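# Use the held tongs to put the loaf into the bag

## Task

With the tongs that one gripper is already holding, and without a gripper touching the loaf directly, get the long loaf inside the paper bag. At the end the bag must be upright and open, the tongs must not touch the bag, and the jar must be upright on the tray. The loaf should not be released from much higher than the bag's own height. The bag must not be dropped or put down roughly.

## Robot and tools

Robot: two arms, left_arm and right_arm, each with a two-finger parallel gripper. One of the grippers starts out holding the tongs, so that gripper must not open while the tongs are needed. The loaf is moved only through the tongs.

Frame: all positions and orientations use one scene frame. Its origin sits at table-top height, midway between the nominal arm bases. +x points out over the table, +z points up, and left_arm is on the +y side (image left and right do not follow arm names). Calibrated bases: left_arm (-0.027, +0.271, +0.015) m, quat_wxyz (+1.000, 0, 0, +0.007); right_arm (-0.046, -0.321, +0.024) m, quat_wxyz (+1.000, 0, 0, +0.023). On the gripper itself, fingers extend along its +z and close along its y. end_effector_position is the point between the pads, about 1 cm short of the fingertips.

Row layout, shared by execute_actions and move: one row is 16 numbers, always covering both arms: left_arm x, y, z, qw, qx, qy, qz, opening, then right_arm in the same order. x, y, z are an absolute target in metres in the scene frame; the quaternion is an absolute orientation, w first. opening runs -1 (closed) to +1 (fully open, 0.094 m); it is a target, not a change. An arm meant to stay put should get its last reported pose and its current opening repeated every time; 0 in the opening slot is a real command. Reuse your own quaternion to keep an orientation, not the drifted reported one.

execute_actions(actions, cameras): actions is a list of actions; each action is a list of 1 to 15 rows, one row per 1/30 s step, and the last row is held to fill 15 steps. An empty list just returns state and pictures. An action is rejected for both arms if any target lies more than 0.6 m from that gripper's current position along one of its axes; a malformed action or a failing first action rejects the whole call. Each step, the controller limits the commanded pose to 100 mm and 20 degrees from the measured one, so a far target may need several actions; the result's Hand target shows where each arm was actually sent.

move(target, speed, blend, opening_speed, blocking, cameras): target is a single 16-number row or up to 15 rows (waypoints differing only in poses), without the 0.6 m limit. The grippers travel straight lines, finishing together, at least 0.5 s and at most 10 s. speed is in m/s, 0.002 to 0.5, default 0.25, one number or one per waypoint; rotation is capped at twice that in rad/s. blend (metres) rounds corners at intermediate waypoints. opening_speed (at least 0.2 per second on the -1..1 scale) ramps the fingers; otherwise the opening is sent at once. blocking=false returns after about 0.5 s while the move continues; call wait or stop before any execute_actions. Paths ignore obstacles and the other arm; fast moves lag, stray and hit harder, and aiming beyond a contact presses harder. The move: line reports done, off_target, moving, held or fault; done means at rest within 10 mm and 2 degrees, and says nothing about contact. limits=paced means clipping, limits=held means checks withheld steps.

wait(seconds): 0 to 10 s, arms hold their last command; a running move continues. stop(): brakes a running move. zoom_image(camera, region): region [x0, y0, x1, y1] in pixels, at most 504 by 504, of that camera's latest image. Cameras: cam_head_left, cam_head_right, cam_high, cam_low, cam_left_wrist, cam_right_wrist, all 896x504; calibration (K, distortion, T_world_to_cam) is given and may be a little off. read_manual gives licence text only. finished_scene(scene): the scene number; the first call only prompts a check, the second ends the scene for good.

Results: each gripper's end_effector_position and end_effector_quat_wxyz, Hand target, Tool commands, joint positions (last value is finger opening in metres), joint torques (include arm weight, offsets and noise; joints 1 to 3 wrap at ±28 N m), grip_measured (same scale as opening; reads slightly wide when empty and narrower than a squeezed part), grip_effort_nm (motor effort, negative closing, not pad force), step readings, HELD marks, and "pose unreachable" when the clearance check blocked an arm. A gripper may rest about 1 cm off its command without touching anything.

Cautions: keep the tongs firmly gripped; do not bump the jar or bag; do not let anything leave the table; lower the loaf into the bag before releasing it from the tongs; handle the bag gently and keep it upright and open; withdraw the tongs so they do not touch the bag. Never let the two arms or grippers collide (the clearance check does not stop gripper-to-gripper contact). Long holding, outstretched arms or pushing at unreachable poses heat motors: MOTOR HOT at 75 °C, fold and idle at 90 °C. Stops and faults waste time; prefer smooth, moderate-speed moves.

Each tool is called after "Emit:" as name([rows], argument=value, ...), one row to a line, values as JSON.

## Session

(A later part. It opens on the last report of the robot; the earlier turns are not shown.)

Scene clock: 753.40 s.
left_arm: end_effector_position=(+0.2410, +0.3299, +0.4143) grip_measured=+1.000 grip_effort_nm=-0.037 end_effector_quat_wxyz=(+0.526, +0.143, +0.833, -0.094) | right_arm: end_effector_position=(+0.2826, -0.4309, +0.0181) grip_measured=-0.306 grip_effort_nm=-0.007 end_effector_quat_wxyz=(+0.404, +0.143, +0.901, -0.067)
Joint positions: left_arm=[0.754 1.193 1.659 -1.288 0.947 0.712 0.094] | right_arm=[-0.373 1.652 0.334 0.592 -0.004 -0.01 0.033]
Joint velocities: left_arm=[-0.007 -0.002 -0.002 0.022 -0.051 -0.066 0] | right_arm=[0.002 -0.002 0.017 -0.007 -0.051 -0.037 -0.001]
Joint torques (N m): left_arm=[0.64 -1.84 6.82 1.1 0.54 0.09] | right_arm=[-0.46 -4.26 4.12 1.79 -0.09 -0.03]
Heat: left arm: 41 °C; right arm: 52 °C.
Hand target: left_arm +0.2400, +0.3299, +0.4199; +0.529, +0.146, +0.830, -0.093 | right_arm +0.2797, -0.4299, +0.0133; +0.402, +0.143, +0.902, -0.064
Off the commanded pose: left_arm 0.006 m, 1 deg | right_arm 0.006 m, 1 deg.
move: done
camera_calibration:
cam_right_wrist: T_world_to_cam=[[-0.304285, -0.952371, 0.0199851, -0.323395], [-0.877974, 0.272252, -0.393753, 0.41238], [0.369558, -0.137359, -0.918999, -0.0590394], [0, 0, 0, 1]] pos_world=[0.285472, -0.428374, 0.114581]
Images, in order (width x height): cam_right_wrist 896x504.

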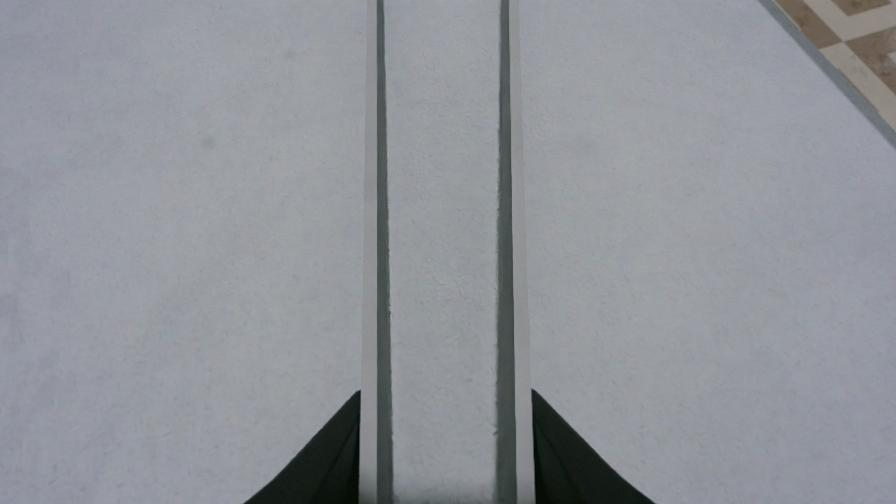

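Emit:
move(target=[0.24, 0.33, 0.42, 0.5291, 0.1464, 0.8306, -0.0933, 1.0, 0.28, -0.43, 0.011, 0.40173, 0.14291, 0.90231, -0.06363, -0.25], speed=0.02, opening_speed=0.2, cameras=["cam_right_wrist", "cam_high"])

Emit:
zoom_image(camera="cam_high", region=[380, 320, 560, 440])

Scene clock: 761.17 s.
left_arm: end_effector_position=(+0.2410, +0.3299, +0.4143) grip_measured=+1.000 grip_effort_nm=-0.037 end_effector_quat_wxyz=(+0.526, +0.143, +0.833, -0.094) | right_arm: end_effector_position=(+0.2834, -0.4312, +0.0167) grip_measured=-0.252 grip_effort_nm=0.085 end_effector_quat_wxyz=(+0.405, +0.143, +0.900, -0.067)
Joint positions: left_arm=[0.754 1.193 1.659 -1.288 0.947 0.712 0.094] | right_arm=[-0.373 1.665 0.334 0.608 -0.004 -0.01 0.035]
Joint velocities: left_arm=[-0.007 -0.012 -0.007 0.051 -0.081 -0.022 0] | right_arm=[-0.007 -0.022 -0.017 0.022 0.037 -0.022 0.001]
Joint torques (N m): left_arm=[0.79 -1.54 6.69 1.13 0.5 0.08] | right_arm=[-0.49 -4.3 3.89 1.78 -0.09 -0.03]
Heat: left arm: 41 °C; right arm: 52 °C.
Hand target: left_arm +0.2400, +0.3299, +0.4199; +0.529, +0.146, +0.830, -0.093 | right_arm +0.2798, -0.4299, +0.0112; +0.402, +0.143, +0.902, -0.064
Off the commanded pose: left_arm 0.006 m, 1 deg | right_arm 0.007 m, 1 deg.
move: done
camera_calibration:
cam_right_wrist: T_world_to_cam=[[-0.304329, -0.952357, 0.0200257, -0.323365], [-0.877118, 0.271962, -0.395855, 0.412318], [0.371549, -0.138035, -0.918095, -0.0615526], [0, 0, 0, 1]] pos_world=[0.286112, -0.42859, 0.113182]
Images, in order (width x height): cam_high 896x504, cam_right_wrist 896x504.

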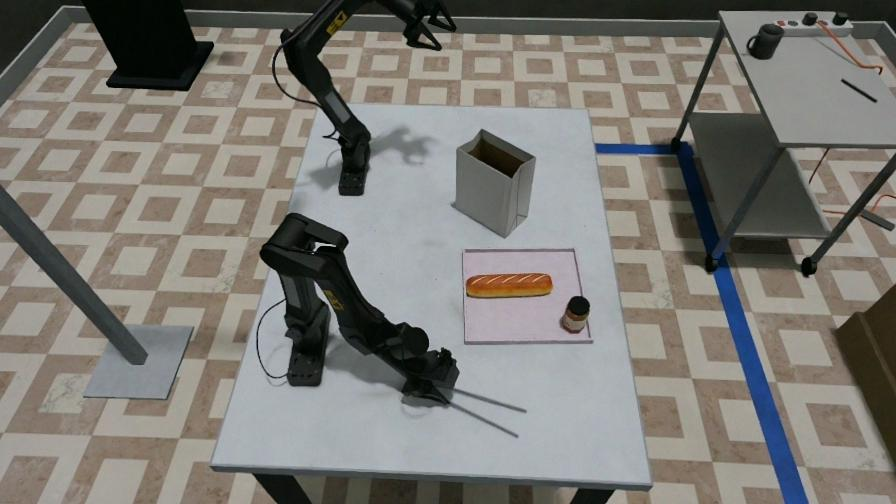

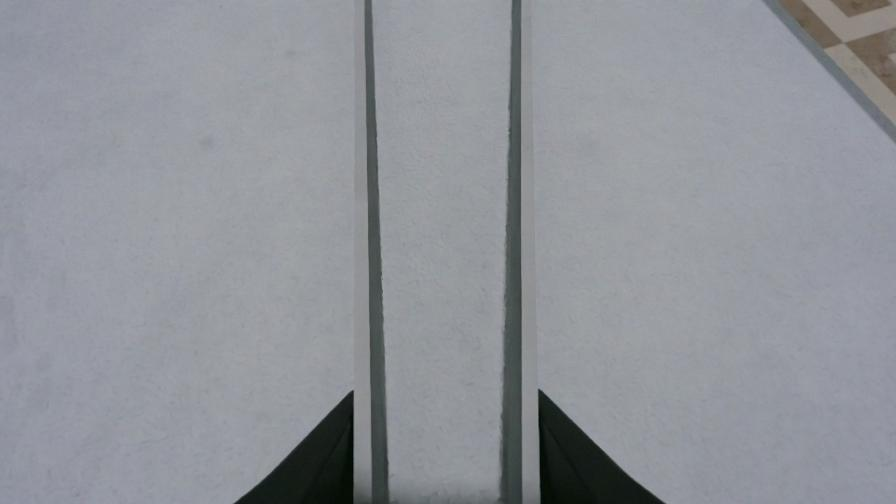

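Scaled by 2.800.

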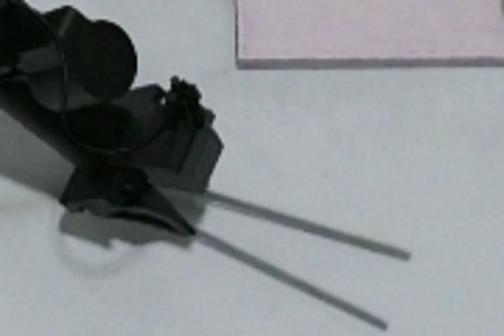

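Emit:
move(target=[0.24, 0.33, 0.42, 0.5291, 0.1464, 0.8306, -0.0933, 1.0, 0.28, -0.43, 0.011, 0.40173, 0.14291, 0.90231, -0.06363, -0.20], speed=0.02, opening_speed=0.2, cameras=["cam_right_wrist", "cam_high"])

Emit:
zoom_image(camera="cam_high", region=[380, 320, 560, 440])

Scene clock: 768.03 s.
left_arm: end_effector_position=(+0.2410, +0.3299, +0.4143) grip_measured=+1.000 grip_effort_nm=-0.037 end_effector_quat_wxyz=(+0.526, +0.143, +0.833, -0.094) | right_arm: end_effector_position=(+0.2836, -0.4312, +0.0168) grip_measured=-0.202 grip_effort_nm=0.105 end_effector_quat_wxyz=(+0.406, +0.143, +0.900, -0.067)
Joint positions: left_arm=[0.754 1.193 1.659 -1.288 0.947 0.712 0.094] | right_arm=[-0.373 1.665 0.334 0.608 -0.004 -0.01 0.037]
Joint velocities: left_arm=[-0.022 -0.007 -0.012 -0.051 -0.007 -0.022 0] | right_arm=[-0.002 -0.002 0.007 0.051 -0.007 0.051 -0.001]
Joint torques (N m): left_arm=[0.77 -1.7 6.46 1.08 0.49 0.07] | right_arm=[-0.49 -4.3 3.88 1.79 -0.09 -0.03]
Heat: left arm: 41 °C; right arm: 51 °C.
Hand target: left_arm +0.2400, +0.3299, +0.4199; +0.529, +0.146, +0.830, -0.093 | right_arm +0.2798, -0.4299, +0.0112; +0.402, +0.143, +0.902, -0.064
Off the commanded pose: left_arm 0.006 m, 1 deg | right_arm 0.007 m, 1 deg.
move: done
camera_calibration:
cam_right_wrist: T_world_to_cam=[[-0.304343, -0.952352, 0.0200393, -0.323365], [-0.876832, 0.271865, -0.396555, 0.412378], [0.372212, -0.13826, -0.917792, -0.0617621], [0, 0, 0, 1]] pos_world=[0.286161, -0.428607, 0.113326]
Images, in order (width x height): cam_high 896x504, cam_right_wrist 896x504.

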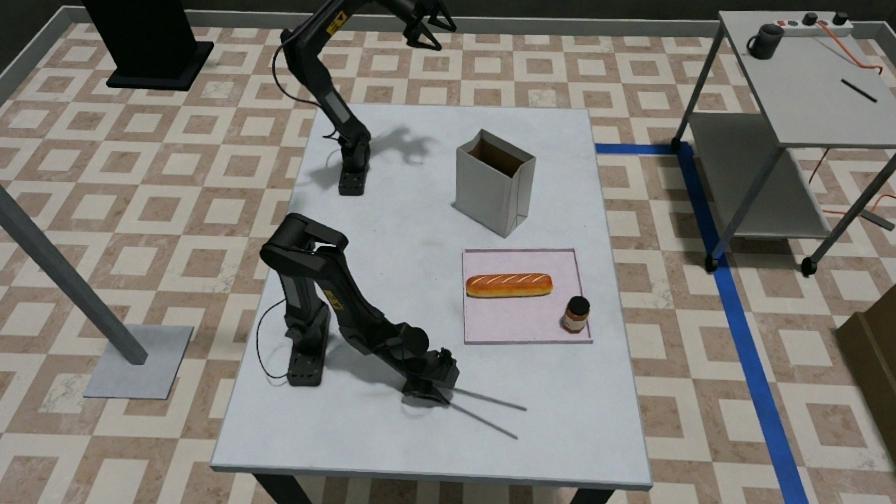

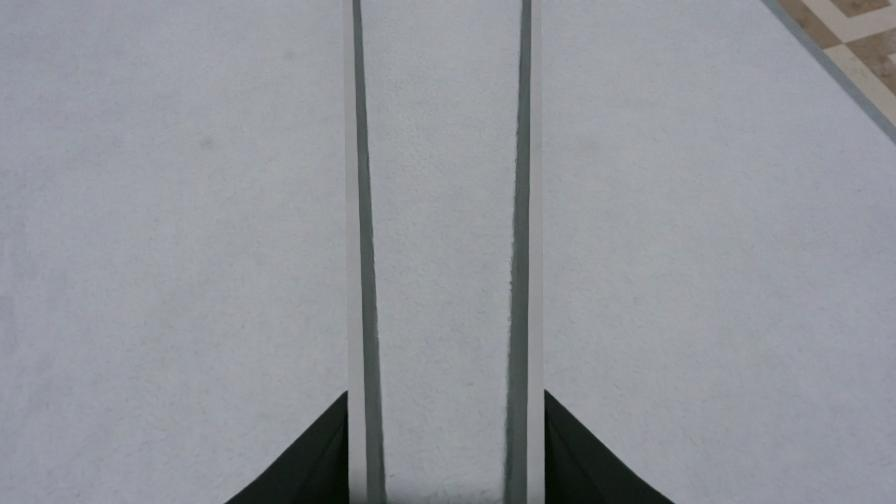

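Scaled by 2.800.

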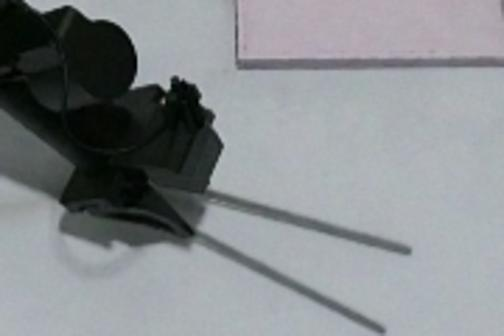

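Emit:
move([
  [0.24, 0.33, 0.42, 0.5291, 0.1464, 0.8306, -0.0933, 1.0, 0.28, -0.43, 0.013, 0.40173, 0.14291, 0.90231, -0.06363, -0.3056],
  [0.24, 0.33, 0.42, 0.5291, 0.1464, 0.8306, -0.0933, 1.0, 0.27, -0.40, 0.18, 0.40173, 0.14291, 0.90231, -0.06363, -0.3056],
], speed=0.12, cameras=["cam_right_wrist", "cam_high", "cam_low"])

Scene clock: 797.70 s.
left_arm: end_effector_position=(+0.2410, +0.3299, +0.4143) grip_measured=+1.000 grip_effort_nm=-0.032 end_effector_quat_wxyz=(+0.526, +0.143, +0.833, -0.094) | right_arm: end_effector_position=(+0.2675, -0.3998, +0.1615) grip_measured=-0.302 grip_effort_nm=-0.193 end_effector_quat_wxyz=(+0.380, +0.141, +0.912, -0.059)
Joint positions: left_arm=[0.754 1.193 1.659 -1.288 0.947 0.712 0.094] | right_arm=[-0.257 1.092 0.693 -0.385 0.068 0.069 0.033]
Joint velocities: left_arm=[-0.012 0.012 -0.007 -0.037 -0.066 0.022 0] | right_arm=[0.012 -0.007 0.007 -0.022 -0.11 0.051 0.001]
Joint torques (N m): left_arm=[0.59 -1.59 6.82 1.1 0.5 0.08] | right_arm=[0.73 -4.77 10.96 1.58 0.19 0.05]
Heat: left arm: 41 °C; right arm: 51 °C.
Hand target: left_arm +0.2400, +0.3299, +0.4199; +0.529, +0.146, +0.830, -0.093 | right_arm +0.2726, -0.4008, +0.1794; +0.402, +0.143, +0.902, -0.064
Off the commanded pose: left_arm 0.006 m, 1 deg | right_arm 0.019 m, 3 deg.
move: off_target (right_arm)
camera_calibration:
cam_right_wrist: T_world_to_cam=[[-0.294135, -0.955647, 0.0149131, -0.304439], [-0.89958, 0.27154, -0.342085, 0.44422], [0.322863, -0.114035, -0.939551, 0.107705], [0, 0, 0, 1]] pos_world=[0.275291, -0.399278, 0.257695]
Images, in order (width x height): cam_high 896x504, cam_low 896x504, cam_right_wrist 896x504.

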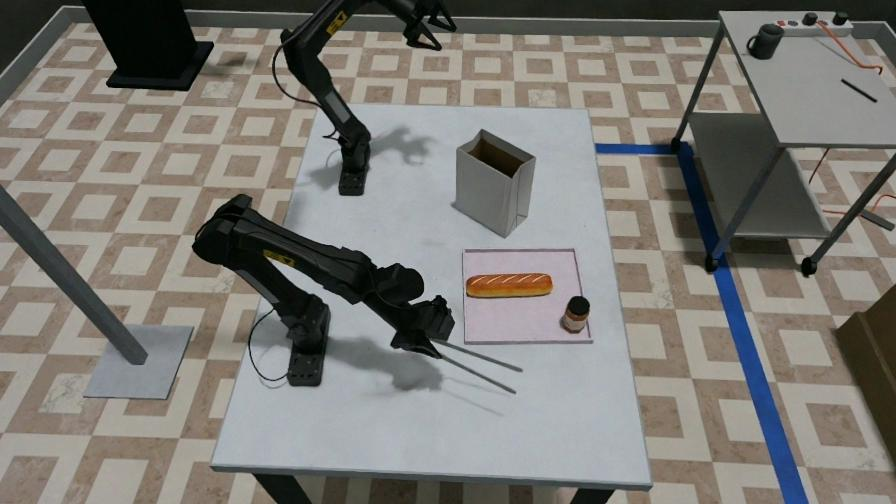

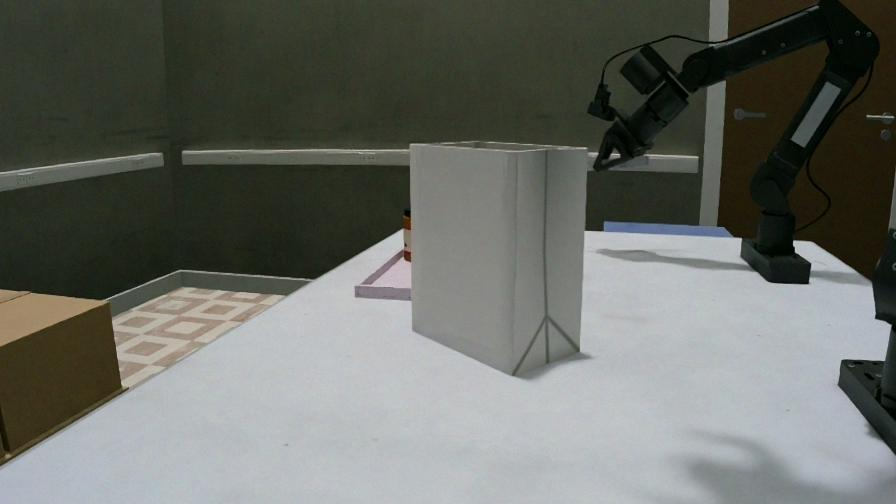

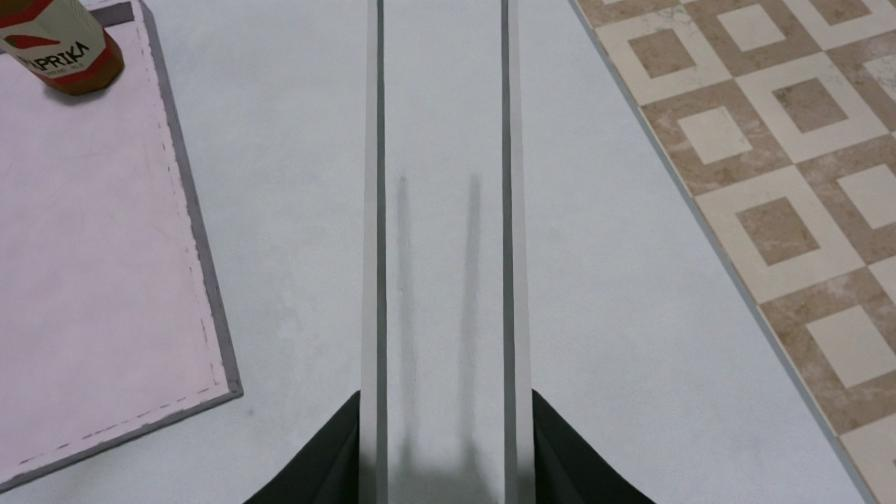

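Emit:
move([
  [0.24, 0.33, 0.42, 0.5291, 0.1464, 0.8306, -0.0933, 1.0, 0.27, -0.25, 0.23, 0.25836, -0.05729, 0.96423, 0.01535, -0.3056],
  [0.24, 0.33, 0.42, 0.5291, 0.1464, 0.8306, -0.0933, 1.0, 0.325, -0.138, 0.195, 0.1303, -0.0588, 0.9897, 0.00774, -0.3056],
], speed=0.15, blend=0.04, cameras=["cam_right_wrist", "cam_high", "cam_low"])

Emit:
zoom_image(camera="cam_high", region=[440, 200, 620, 360])

Scene clock: 808.63 s.
left_arm: end_effector_position=(+0.2410, +0.3299, +0.4143) grip_measured=+1.000 grip_effort_nm=-0.042 end_effector_quat_wxyz=(+0.526, +0.143, +0.833, -0.094) | right_arm: end_effector_position=(+0.3180, -0.1396, +0.1921) grip_measured=-0.302 grip_effort_nm=-0.203 end_effector_quat_wxyz=(+0.127, -0.060, +0.990, +0.009)
Joint positions: left_arm=[0.754 1.193 1.659 -1.288 0.947 0.712 0.094] | right_arm=[0.454 1.873 1.786 -1.244 0.091 0.367 0.033]
Joint velocities: left_arm=[-0.007 0.002 -0.012 -0.051 0.007 -0.022 0] | right_arm=[-0.002 -0.012 -0.007 -0.022 -0.007 -0.022 0]
Joint torques (N m): left_arm=[0.61 -1.72 6.79 1.08 0.52 0.12] | right_arm=[0.21 -8.32 10.19 0.65 0.11 0.05]
Heat: left arm: 41 °C; right arm: 50 °C.
Hand target: left_arm +0.2400, +0.3299, +0.4199; +0.529, +0.146, +0.830, -0.093 | right_arm +0.3227, -0.1368, +0.1932; +0.130, -0.058, +0.990, +0.008
Off the commanded pose: left_arm 0.006 m, 1 deg | right_arm 0.008 m, 0 deg.
move: done
camera_calibration:
cam_right_wrist: T_world_to_cam=[[0.137251, -0.990522, 0.00533903, -0.181596], [-0.973961, -0.133971, 0.182896, 0.295685], [-0.180448, -0.0303028, -0.983118, 0.329935], [0, 0, 0, 1]] pos_world=[0.372445, -0.130263, 0.271255]
Images, in order (width x height): cam_high 896x504, cam_low 896x504, cam_right_wrist 896x504.

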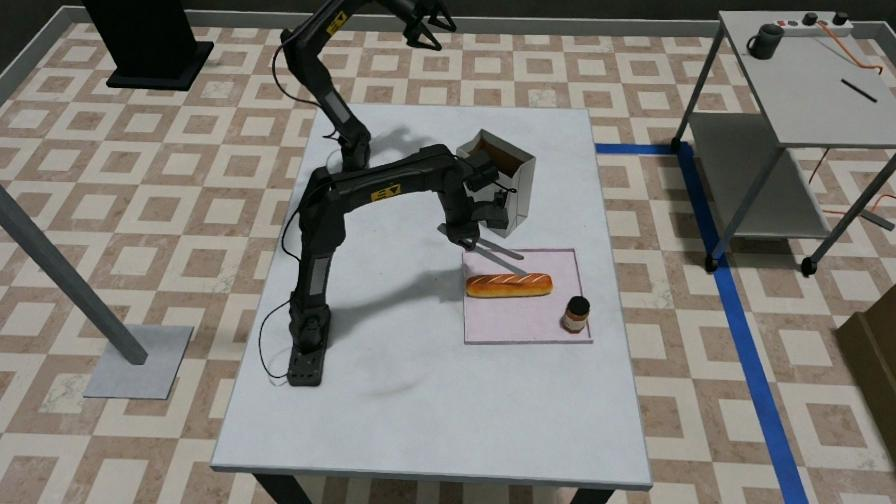

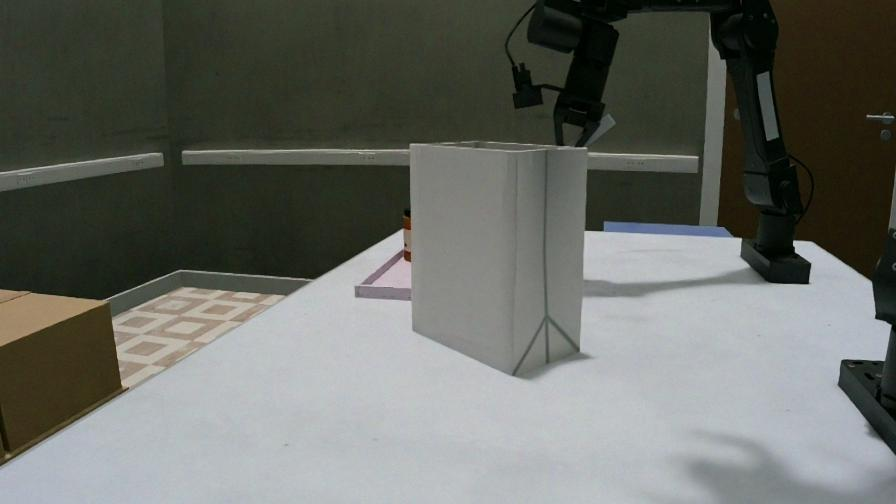

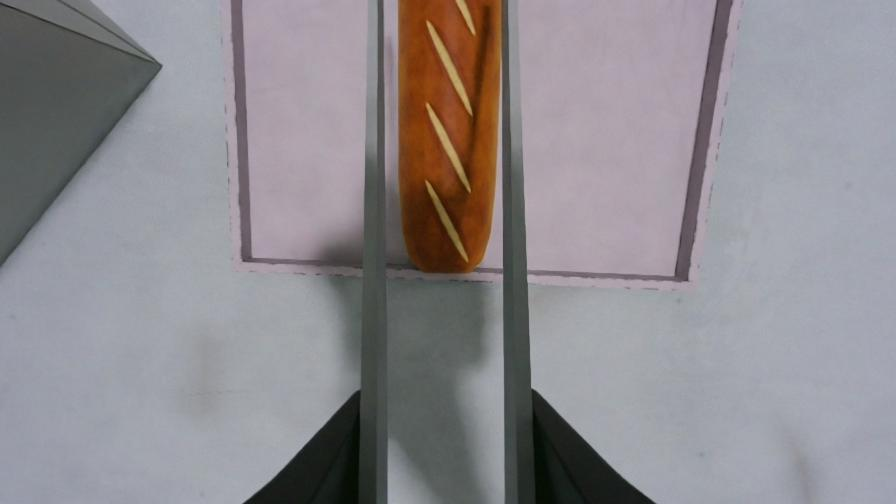

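Scaled by 2.800.

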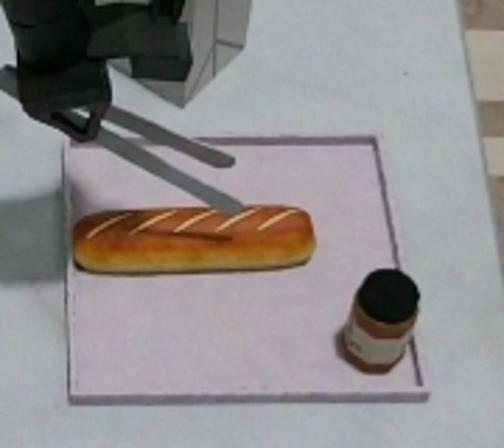

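Emit:
move([
  [0.24, 0.33, 0.42, 0.5291, 0.1464, 0.8306, -0.0933, 1.0, 0.329, -0.139, 0.175, 0.04354, -0.05925, 0.99729, 0.00259, -0.23],
  [0.24, 0.33, 0.42, 0.5291, 0.1464, 0.8306, -0.0933, 1.0, 0.329, -0.139, 0.155, 0.04354, -0.05925, 0.99729, 0.00259, -0.23],
], speed=0.04, opening_speed=0.2, cameras=["cam_right_wrist", "cam_high", "cam_left_wrist"])

Emit:
zoom_image(camera="cam_high", region=[440, 225, 550, 315])

Scene clock: 832.20 s.
left_arm: end_effector_position=(+0.2410, +0.3299, +0.4143) grip_measured=+1.000 grip_effort_nm=-0.037 end_effector_quat_wxyz=(+0.526, +0.143, +0.833, -0.094) | right_arm: end_effector_position=(+0.3262, -0.1380, +0.1631) grip_measured=-0.232 grip_effort_nm=0.100 end_effector_quat_wxyz=(+0.049, -0.060, +0.997, +0.004)
Joint positions: left_arm=[0.754 1.193 1.659 -1.288 0.947 0.712 0.094] | right_arm=[0.423 2.051 1.946 -1.372 0.033 0.348 0.036]
Joint velocities: left_arm=[-0.012 -0.022 0.007 -0.022 0.051 0.022 0] | right_arm=[0.002 0.012 -0.012 0.007 0.037 -0.022 0.001]
Joint torques (N m): left_arm=[0.65 -1.63 6.69 1.11 0.47 0.12] | right_arm=[-0.84 -10.35 6.09 0.53 -0.04 -0.07]
Heat: left arm: 41 °C; right arm: 51 °C.
Hand target: left_arm +0.2400, +0.3299, +0.4199; +0.529, +0.146, +0.830, -0.093 | right_arm +0.3284, -0.1393, +0.1549; +0.043, -0.059, +0.997, +0.004
Off the commanded pose: left_arm 0.006 m, 1 deg | right_arm 0.009 m, 1 deg.
move: done
camera_calibration:
cam_left_wrist: T_world_to_cam=[[-0.312668, -0.949738, -0.0153719, 0.400855], [-0.735431, 0.252294, -0.628879, 0.393074], [0.601149, -0.185326, -0.777351, 0.328174], [0, 0, 0, 1]] pos_world=[0.217132, 0.342356, 0.508465]
cam_right_wrist: T_world_to_cam=[[0.13563, -0.990749, 0.00466426, -0.180341], [-0.933997, -0.126288, 0.334216, 0.272547], [-0.330535, -0.0496863, -0.942485, 0.342644], [0, 0, 0, 1]] pos_world=[0.392273, -0.127229, 0.232689]
Images, in order (width x height): cam_high 896x504, cam_left_wrist 896x504, cam_right_wrist 896x504.

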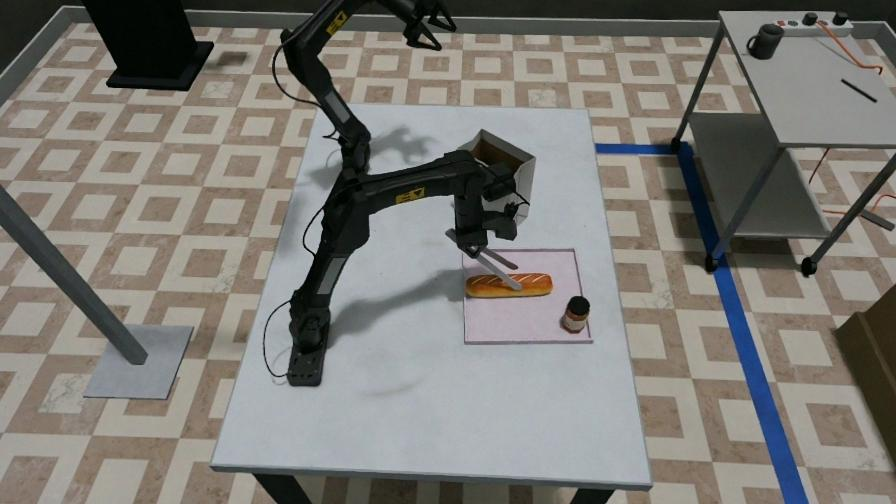

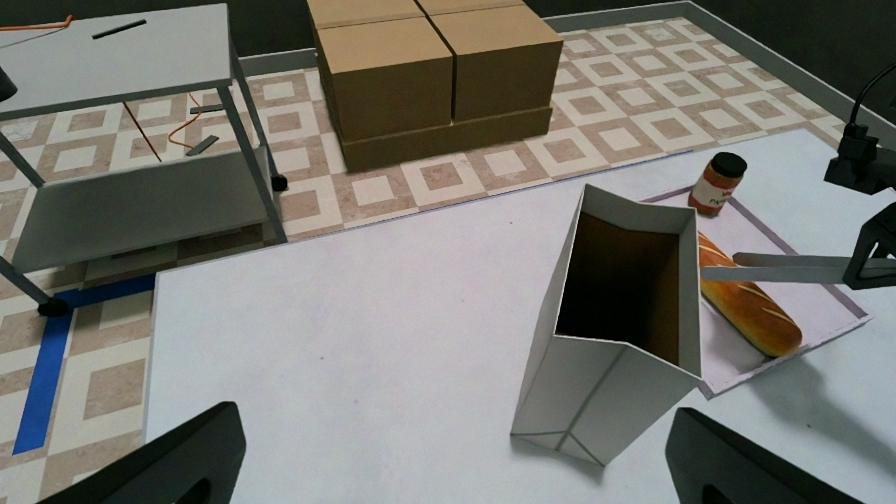

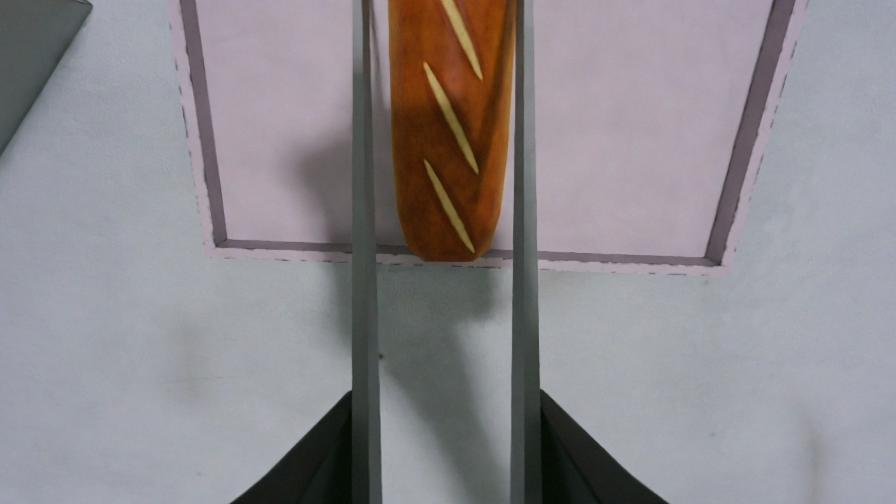

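Scaled by 4.582.

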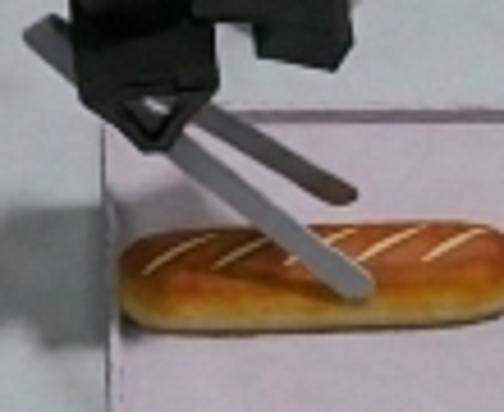

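Emit:
move(target=[0.24, 0.33, 0.42, 0.5291, 0.1464, 0.8306, -0.0933, 1.0, 0.329, -0.1407, 0.138, 0.03485, -0.05231, 0.99802, 0.00183, -0.23], speed=0.03, cameras=["cam_right_wrist", "cam_high"])

Emit:
zoom_image(camera="cam_high", region=[440, 225, 550, 315])

Scene clock: 844.50 s.
left_arm: end_effector_position=(+0.2410, +0.3299, +0.4143) grip_measured=+1.000 grip_effort_nm=-0.037 end_effector_quat_wxyz=(+0.526, +0.143, +0.833, -0.094) | right_arm: end_effector_position=(+0.3262, -0.1386, +0.1506) grip_measured=-0.232 grip_effort_nm=0.090 end_effector_quat_wxyz=(+0.046, -0.059, +0.997, +0.003)
Joint positions: left_arm=[0.754 1.193 1.659 -1.288 0.947 0.712 0.094] | right_arm=[0.421 2.051 1.897 -1.33 0.031 0.348 0.036]
Joint velocities: left_arm=[-0.007 -0.007 -0.007 0.007 -0.066 0.007 0] | right_arm=[-0.007 -0.022 0.007 0.066 -0.066 0.007 -0.001]
Joint torques (N m): left_arm=[0.8 -1.69 6.9 1.08 0.51 0.14] | right_arm=[-1.16 -9.51 6.01 0.55 -0.07 0.03]
Heat: left arm: 41 °C; right arm: 52 °C.
Hand target: left_arm +0.2400, +0.3299, +0.4199; +0.529, +0.146, +0.830, -0.093 | right_arm +0.3284, -0.1411, +0.1381; +0.035, -0.052, +0.998, +0.002
Off the commanded pose: left_arm 0.006 m, 1 deg | right_arm 0.013 m, 1 deg.
move: off_target (right_arm)
camera_calibration:
cam_right_wrist: T_world_to_cam=[[0.133565, -0.991028, 0.00498836, -0.180353], [-0.93202, -0.123898, 0.34057, 0.27542], [-0.336896, -0.0501374, -0.940206, 0.332528], [0, 0, 0, 1]] pos_world=[0.392813, -0.127939, 0.219744]
Images, in order (width x height): cam_high 896x504, cam_right_wrist 896x504.

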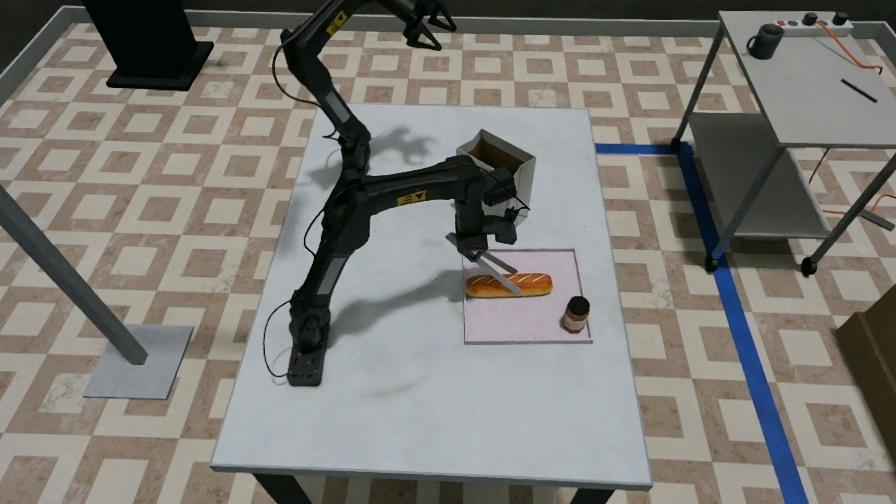

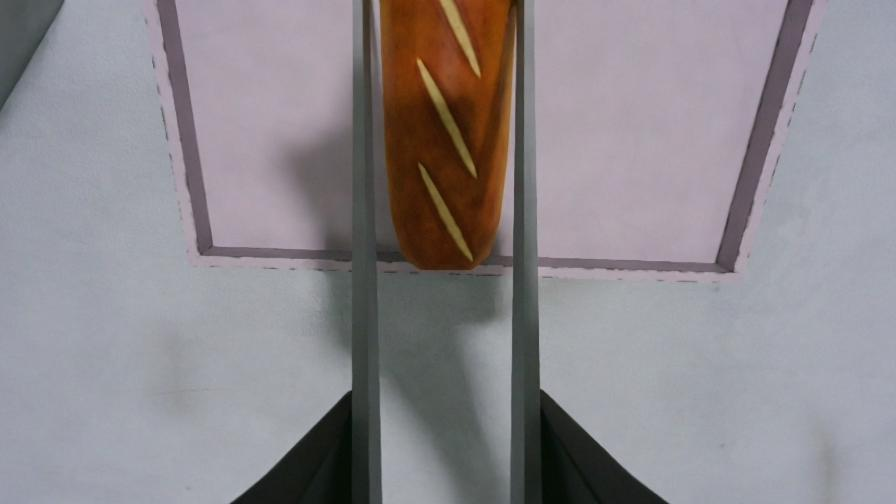

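Scaled by 4.582.

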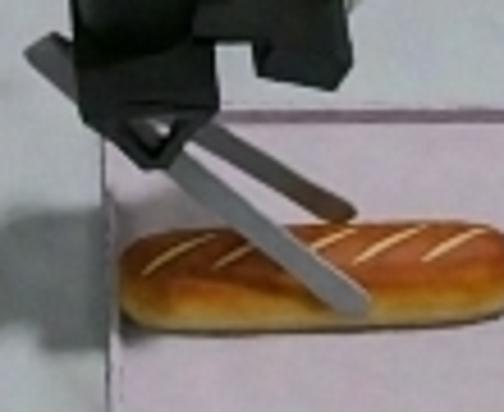

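Emit:
move(target=[0.24, 0.33, 0.42, 0.5291, 0.1464, 0.8306, -0.0933, 1.0, 0.329, -0.1415, 0.124, 0.03485, -0.05231, 0.99802, 0.00183, -0.23], speed=0.03, cameras=["cam_right_wrist", "cam_high"])

Emit:
zoom_image(camera="cam_high", region=[440, 225, 550, 315])

Scene clock: 851.03 s.
left_arm: end_effector_position=(+0.2410, +0.3299, +0.4143) grip_measured=+1.000 grip_effort_nm=-0.037 end_effector_quat_wxyz=(+0.526, +0.143, +0.833, -0.094) | right_arm: end_effector_position=(+0.3269, -0.1401, +0.1355) grip_measured=-0.232 grip_effort_nm=0.110 end_effector_quat_wxyz=(+0.044, -0.057, +0.997, +0.003)
Joint positions: left_arm=[0.754 1.193 1.659 -1.288 0.947 0.712 0.094] | right_arm=[0.416 2.051 1.837 -1.273 0.03 0.348 0.036]
Joint velocities: left_arm=[-0.027 -0.002 -0.007 -0.037 -0.022 -0.022 0] | right_arm=[-0.002 0.002 -0.017 -0.007 -0.022 0.007 0.002]
Joint torques (N m): left_arm=[0.73 -1.8 6.84 1.05 0.49 0.09] | right_arm=[-0.83 -9.77 6.08 0.54 -0.04 0]
Heat: left arm: 41 °C; right arm: 52 °C.
Hand target: left_arm +0.2400, +0.3299, +0.4199; +0.529, +0.146, +0.830, -0.093 | right_arm +0.3284, -0.1417, +0.1241; +0.035, -0.052, +0.998, +0.002
Off the commanded pose: left_arm 0.006 m, 1 deg | right_arm 0.012 m, 1 deg.
move: off_target (right_arm)
camera_calibration:
cam_right_wrist: T_world_to_cam=[[0.129487, -0.991566, 0.00539146, -0.180599], [-0.931356, -0.119755, 0.343852, 0.280974], [-0.340306, -0.0495458, -0.939009, 0.319475], [0, 0, 0, 1]] pos_world=[0.393792, -0.129599, 0.20435]
Images, in order (width x height): cam_high 896x504, cam_right_wrist 896x504.

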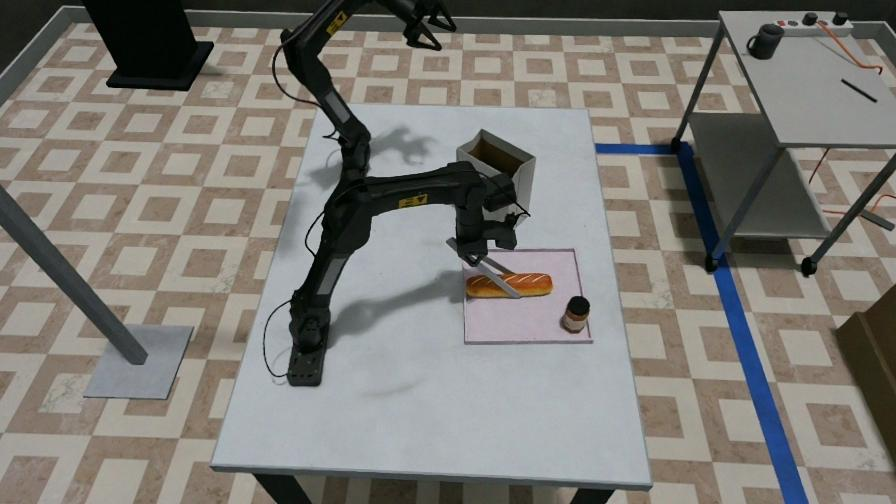

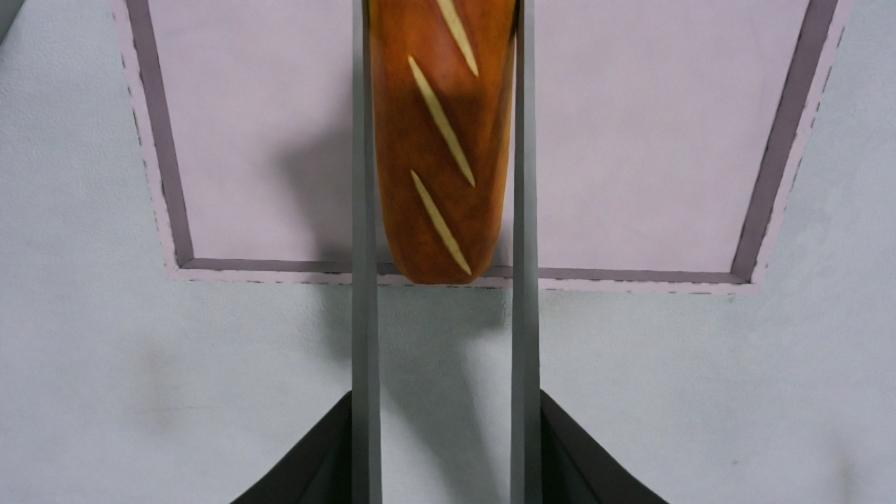

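Scaled by 4.582.

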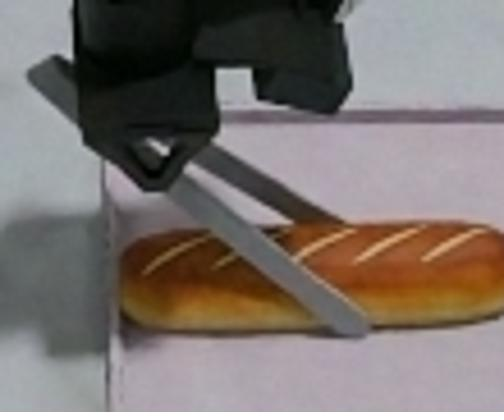

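Emit:
move(target=[0.24, 0.33, 0.42, 0.5291, 0.1464, 0.8306, -0.0933, 1.0, 0.329, -0.1415, 0.124, 0.03485, -0.05231, 0.99802, 0.00183, -0.36], opening_speed=0.2)

Scene clock: 884.17 s.
left_arm: end_effector_position=(+0.2410, +0.3299, +0.4143) grip_measured=+1.000 grip_effort_nm=-0.037 end_effector_quat_wxyz=(+0.526, +0.143, +0.833, -0.094) | right_arm: end_effector_position=(+0.3272, -0.1398, +0.1355) grip_measured=-0.353 grip_effort_nm=-0.379 end_effector_quat_wxyz=(+0.045, -0.057, +0.997, +0.003)
Joint positions: left_arm=[0.754 1.193 1.659 -1.288 0.947 0.712 0.094] | right_arm=[0.416 2.051 1.837 -1.272 0.03 0.348 0.03]
Joint velocities: left_arm=[-0.002 -0.007 0.002 0.066 0.037 -0.022 0] | right_arm=[-0.012 -0.012 0.012 -0.022 -0.095 0.022 -0.001]
Joint torques (N m): left_arm=[0.69 -1.89 6.75 1.14 0.47 0.07] | right_arm=[-0.83 -9.69 6.24 0.54 -0.04 0]
Heat: left arm: 41 °C; right arm: 53 °C.
Hand target: left_arm +0.2400, +0.3299, +0.4199; +0.529, +0.146, +0.830, -0.093 | right_arm +0.3286, -0.1417, +0.1241; +0.035, -0.052, +0.998, +0.002
Off the commanded pose: left_arm 0.006 m, 1 deg | right_arm 0.012 m, 1 deg.
move: off_target (right_arm)
camera_calibration:
cam_left_wrist: T_world_to_cam=[[-0.312668, -0.949738, -0.0153719, 0.400855], [-0.735431, 0.252294, -0.628879, 0.393074], [0.601149, -0.185326, -0.777351, 0.328174], [0, 0, 0, 1]] pos_world=[0.217132, 0.342356, 0.508465]
cam_right_wrist: T_world_to_cam=[[0.129513, -0.991567, 0.0045338, -0.180304], [-0.931763, -0.120135, 0.342615, 0.281526], [-0.339181, -0.0485976, -0.939465, 0.319446], [0, 0, 0, 1]] pos_world=[0.394017, -0.129438, 0.204471]

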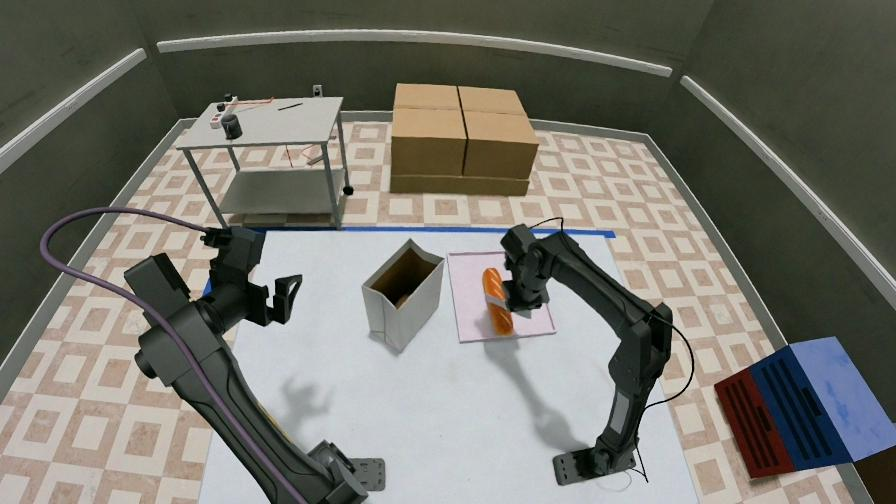

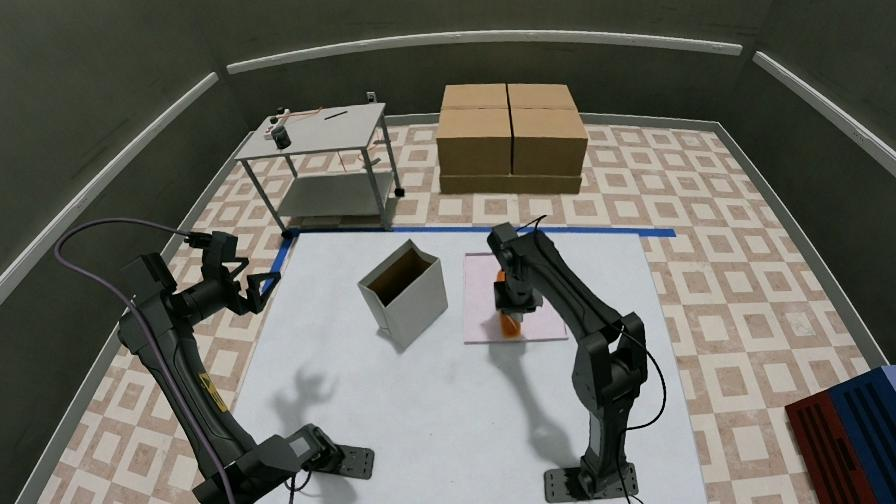

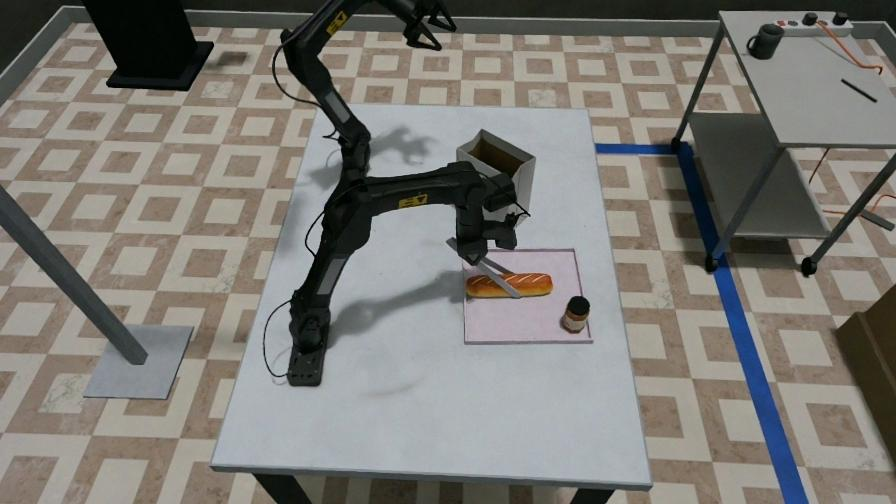

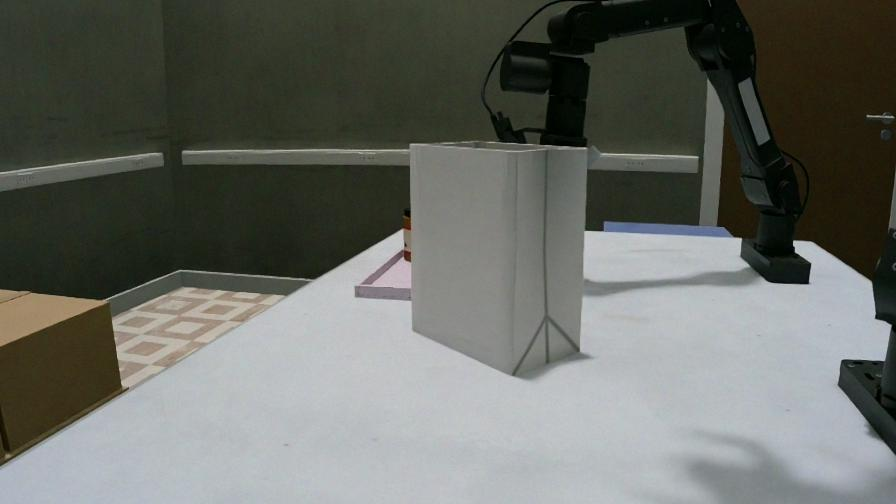

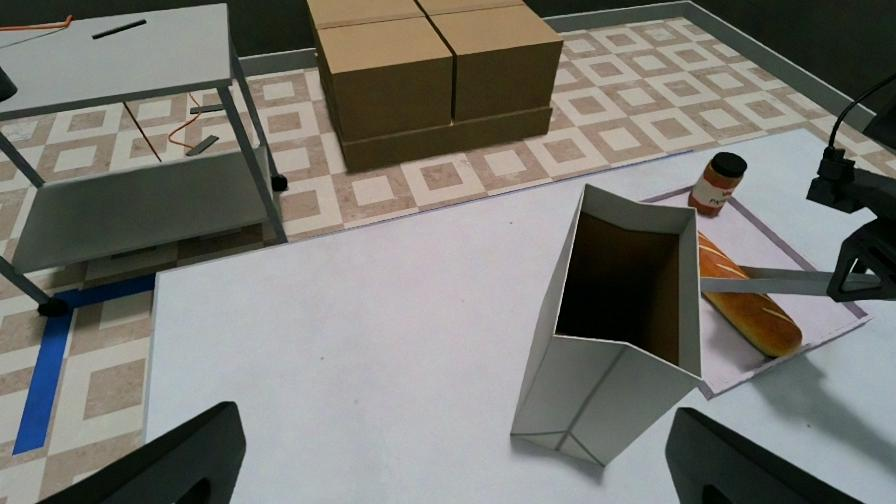

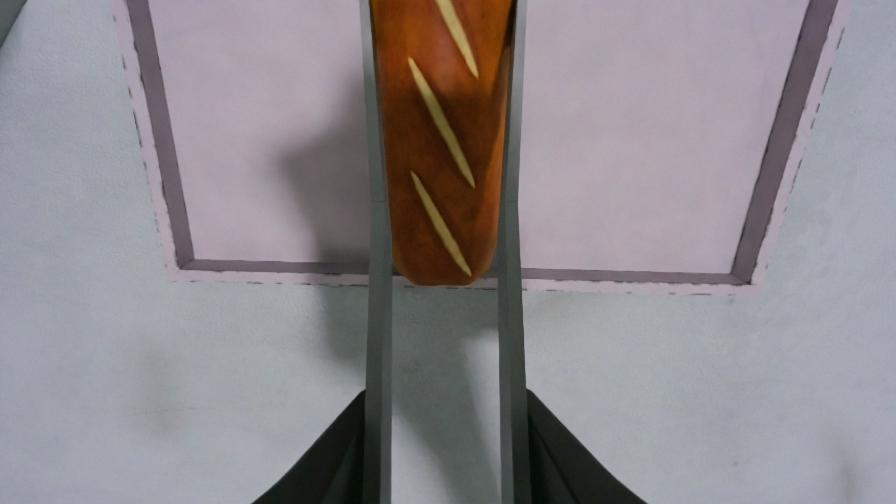

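Emit:
move(target=[0.24, 0.33, 0.42, 0.5291, 0.1464, 0.8306, -0.0933, 1.0, 0.329, -0.1415, 0.124, 0.03485, -0.05231, 0.99802, 0.00183, -0.45], opening_speed=0.2, cameras=["cam_high","cam_right_wrist"])

Emit:
zoom_image(camera="cam_high", region=[440, 225, 550, 315])

Scene clock: 890.40 s.
left_arm: end_effector_position=(+0.2410, +0.3299, +0.4143) grip_measured=+1.000 grip_effort_nm=-0.037 end_effector_quat_wxyz=(+0.526, +0.143, +0.833, -0.094) | right_arm: end_effector_position=(+0.3271, -0.1395, +0.1355) grip_measured=-0.445 grip_effort_nm=-0.291 end_effector_quat_wxyz=(+0.045, -0.057, +0.997, +0.004)
Joint positions: left_arm=[0.754 1.193 1.659 -1.288 0.947 0.712 0.094] | right_arm=[0.416 2.051 1.837 -1.272 0.028 0.348 0.026]
Joint velocities: left_arm=[0.012 0.012 0.007 -0.022 0.066 0.051 0] | right_arm=[0.022 -0.002 0.012 -0.051 -0.037 -0.066 0.001]
Joint torques (N m): left_arm=[0.65 -1.76 6.64 1.07 0.44 0.08] | right_arm=[-0.85 -9.68 6.23 0.54 -0.03 0]
Heat: left arm: 41 °C; right arm: 53 °C.
Hand target: left_arm +0.2400, +0.3299, +0.4199; +0.529, +0.146, +0.830, -0.093 | right_arm +0.3286, -0.1417, +0.1241; +0.035, -0.052, +0.998, +0.002
Off the commanded pose: left_arm 0.006 m, 1 deg | right_arm 0.012 m, 1 deg.
move: off_target (right_arm)
camera_calibration:
cam_right_wrist: T_world_to_cam=[[0.129677, -0.991552, 0.00273752, -0.17979], [-0.931453, -0.12087, 0.3432, 0.281142], [-0.33997, -0.0470551, -0.939258, 0.319846], [0, 0, 0, 1]] pos_world=[0.393923, -0.12924, 0.204422]
Images, in order (width x height): cam_high 896x504, cam_right_wrist 896x504.

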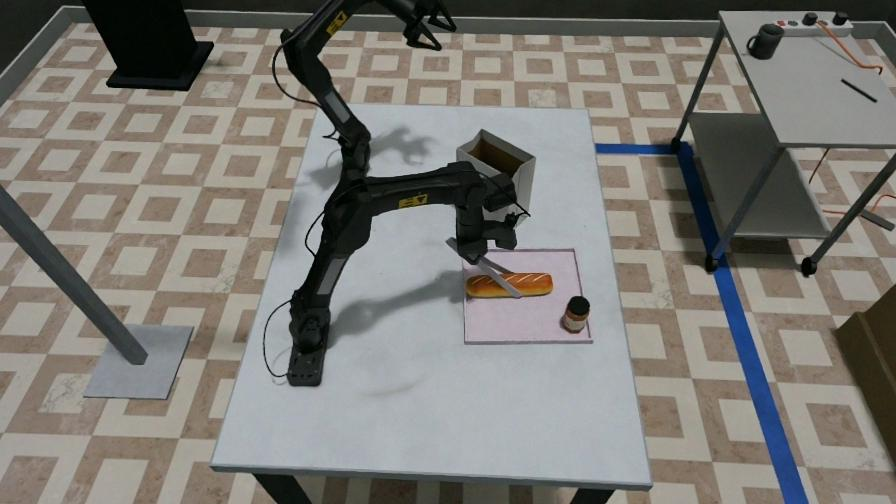

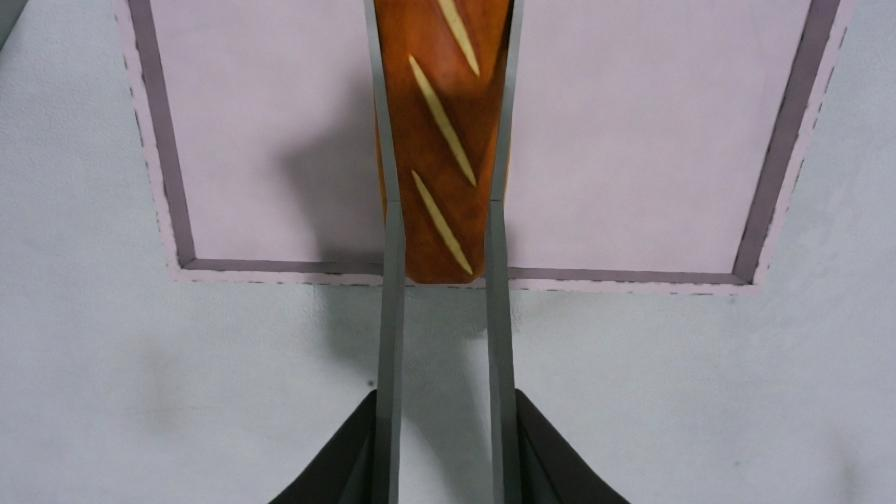

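Scaled by 4.582.

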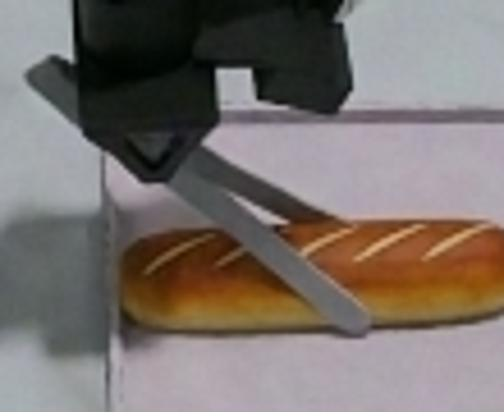

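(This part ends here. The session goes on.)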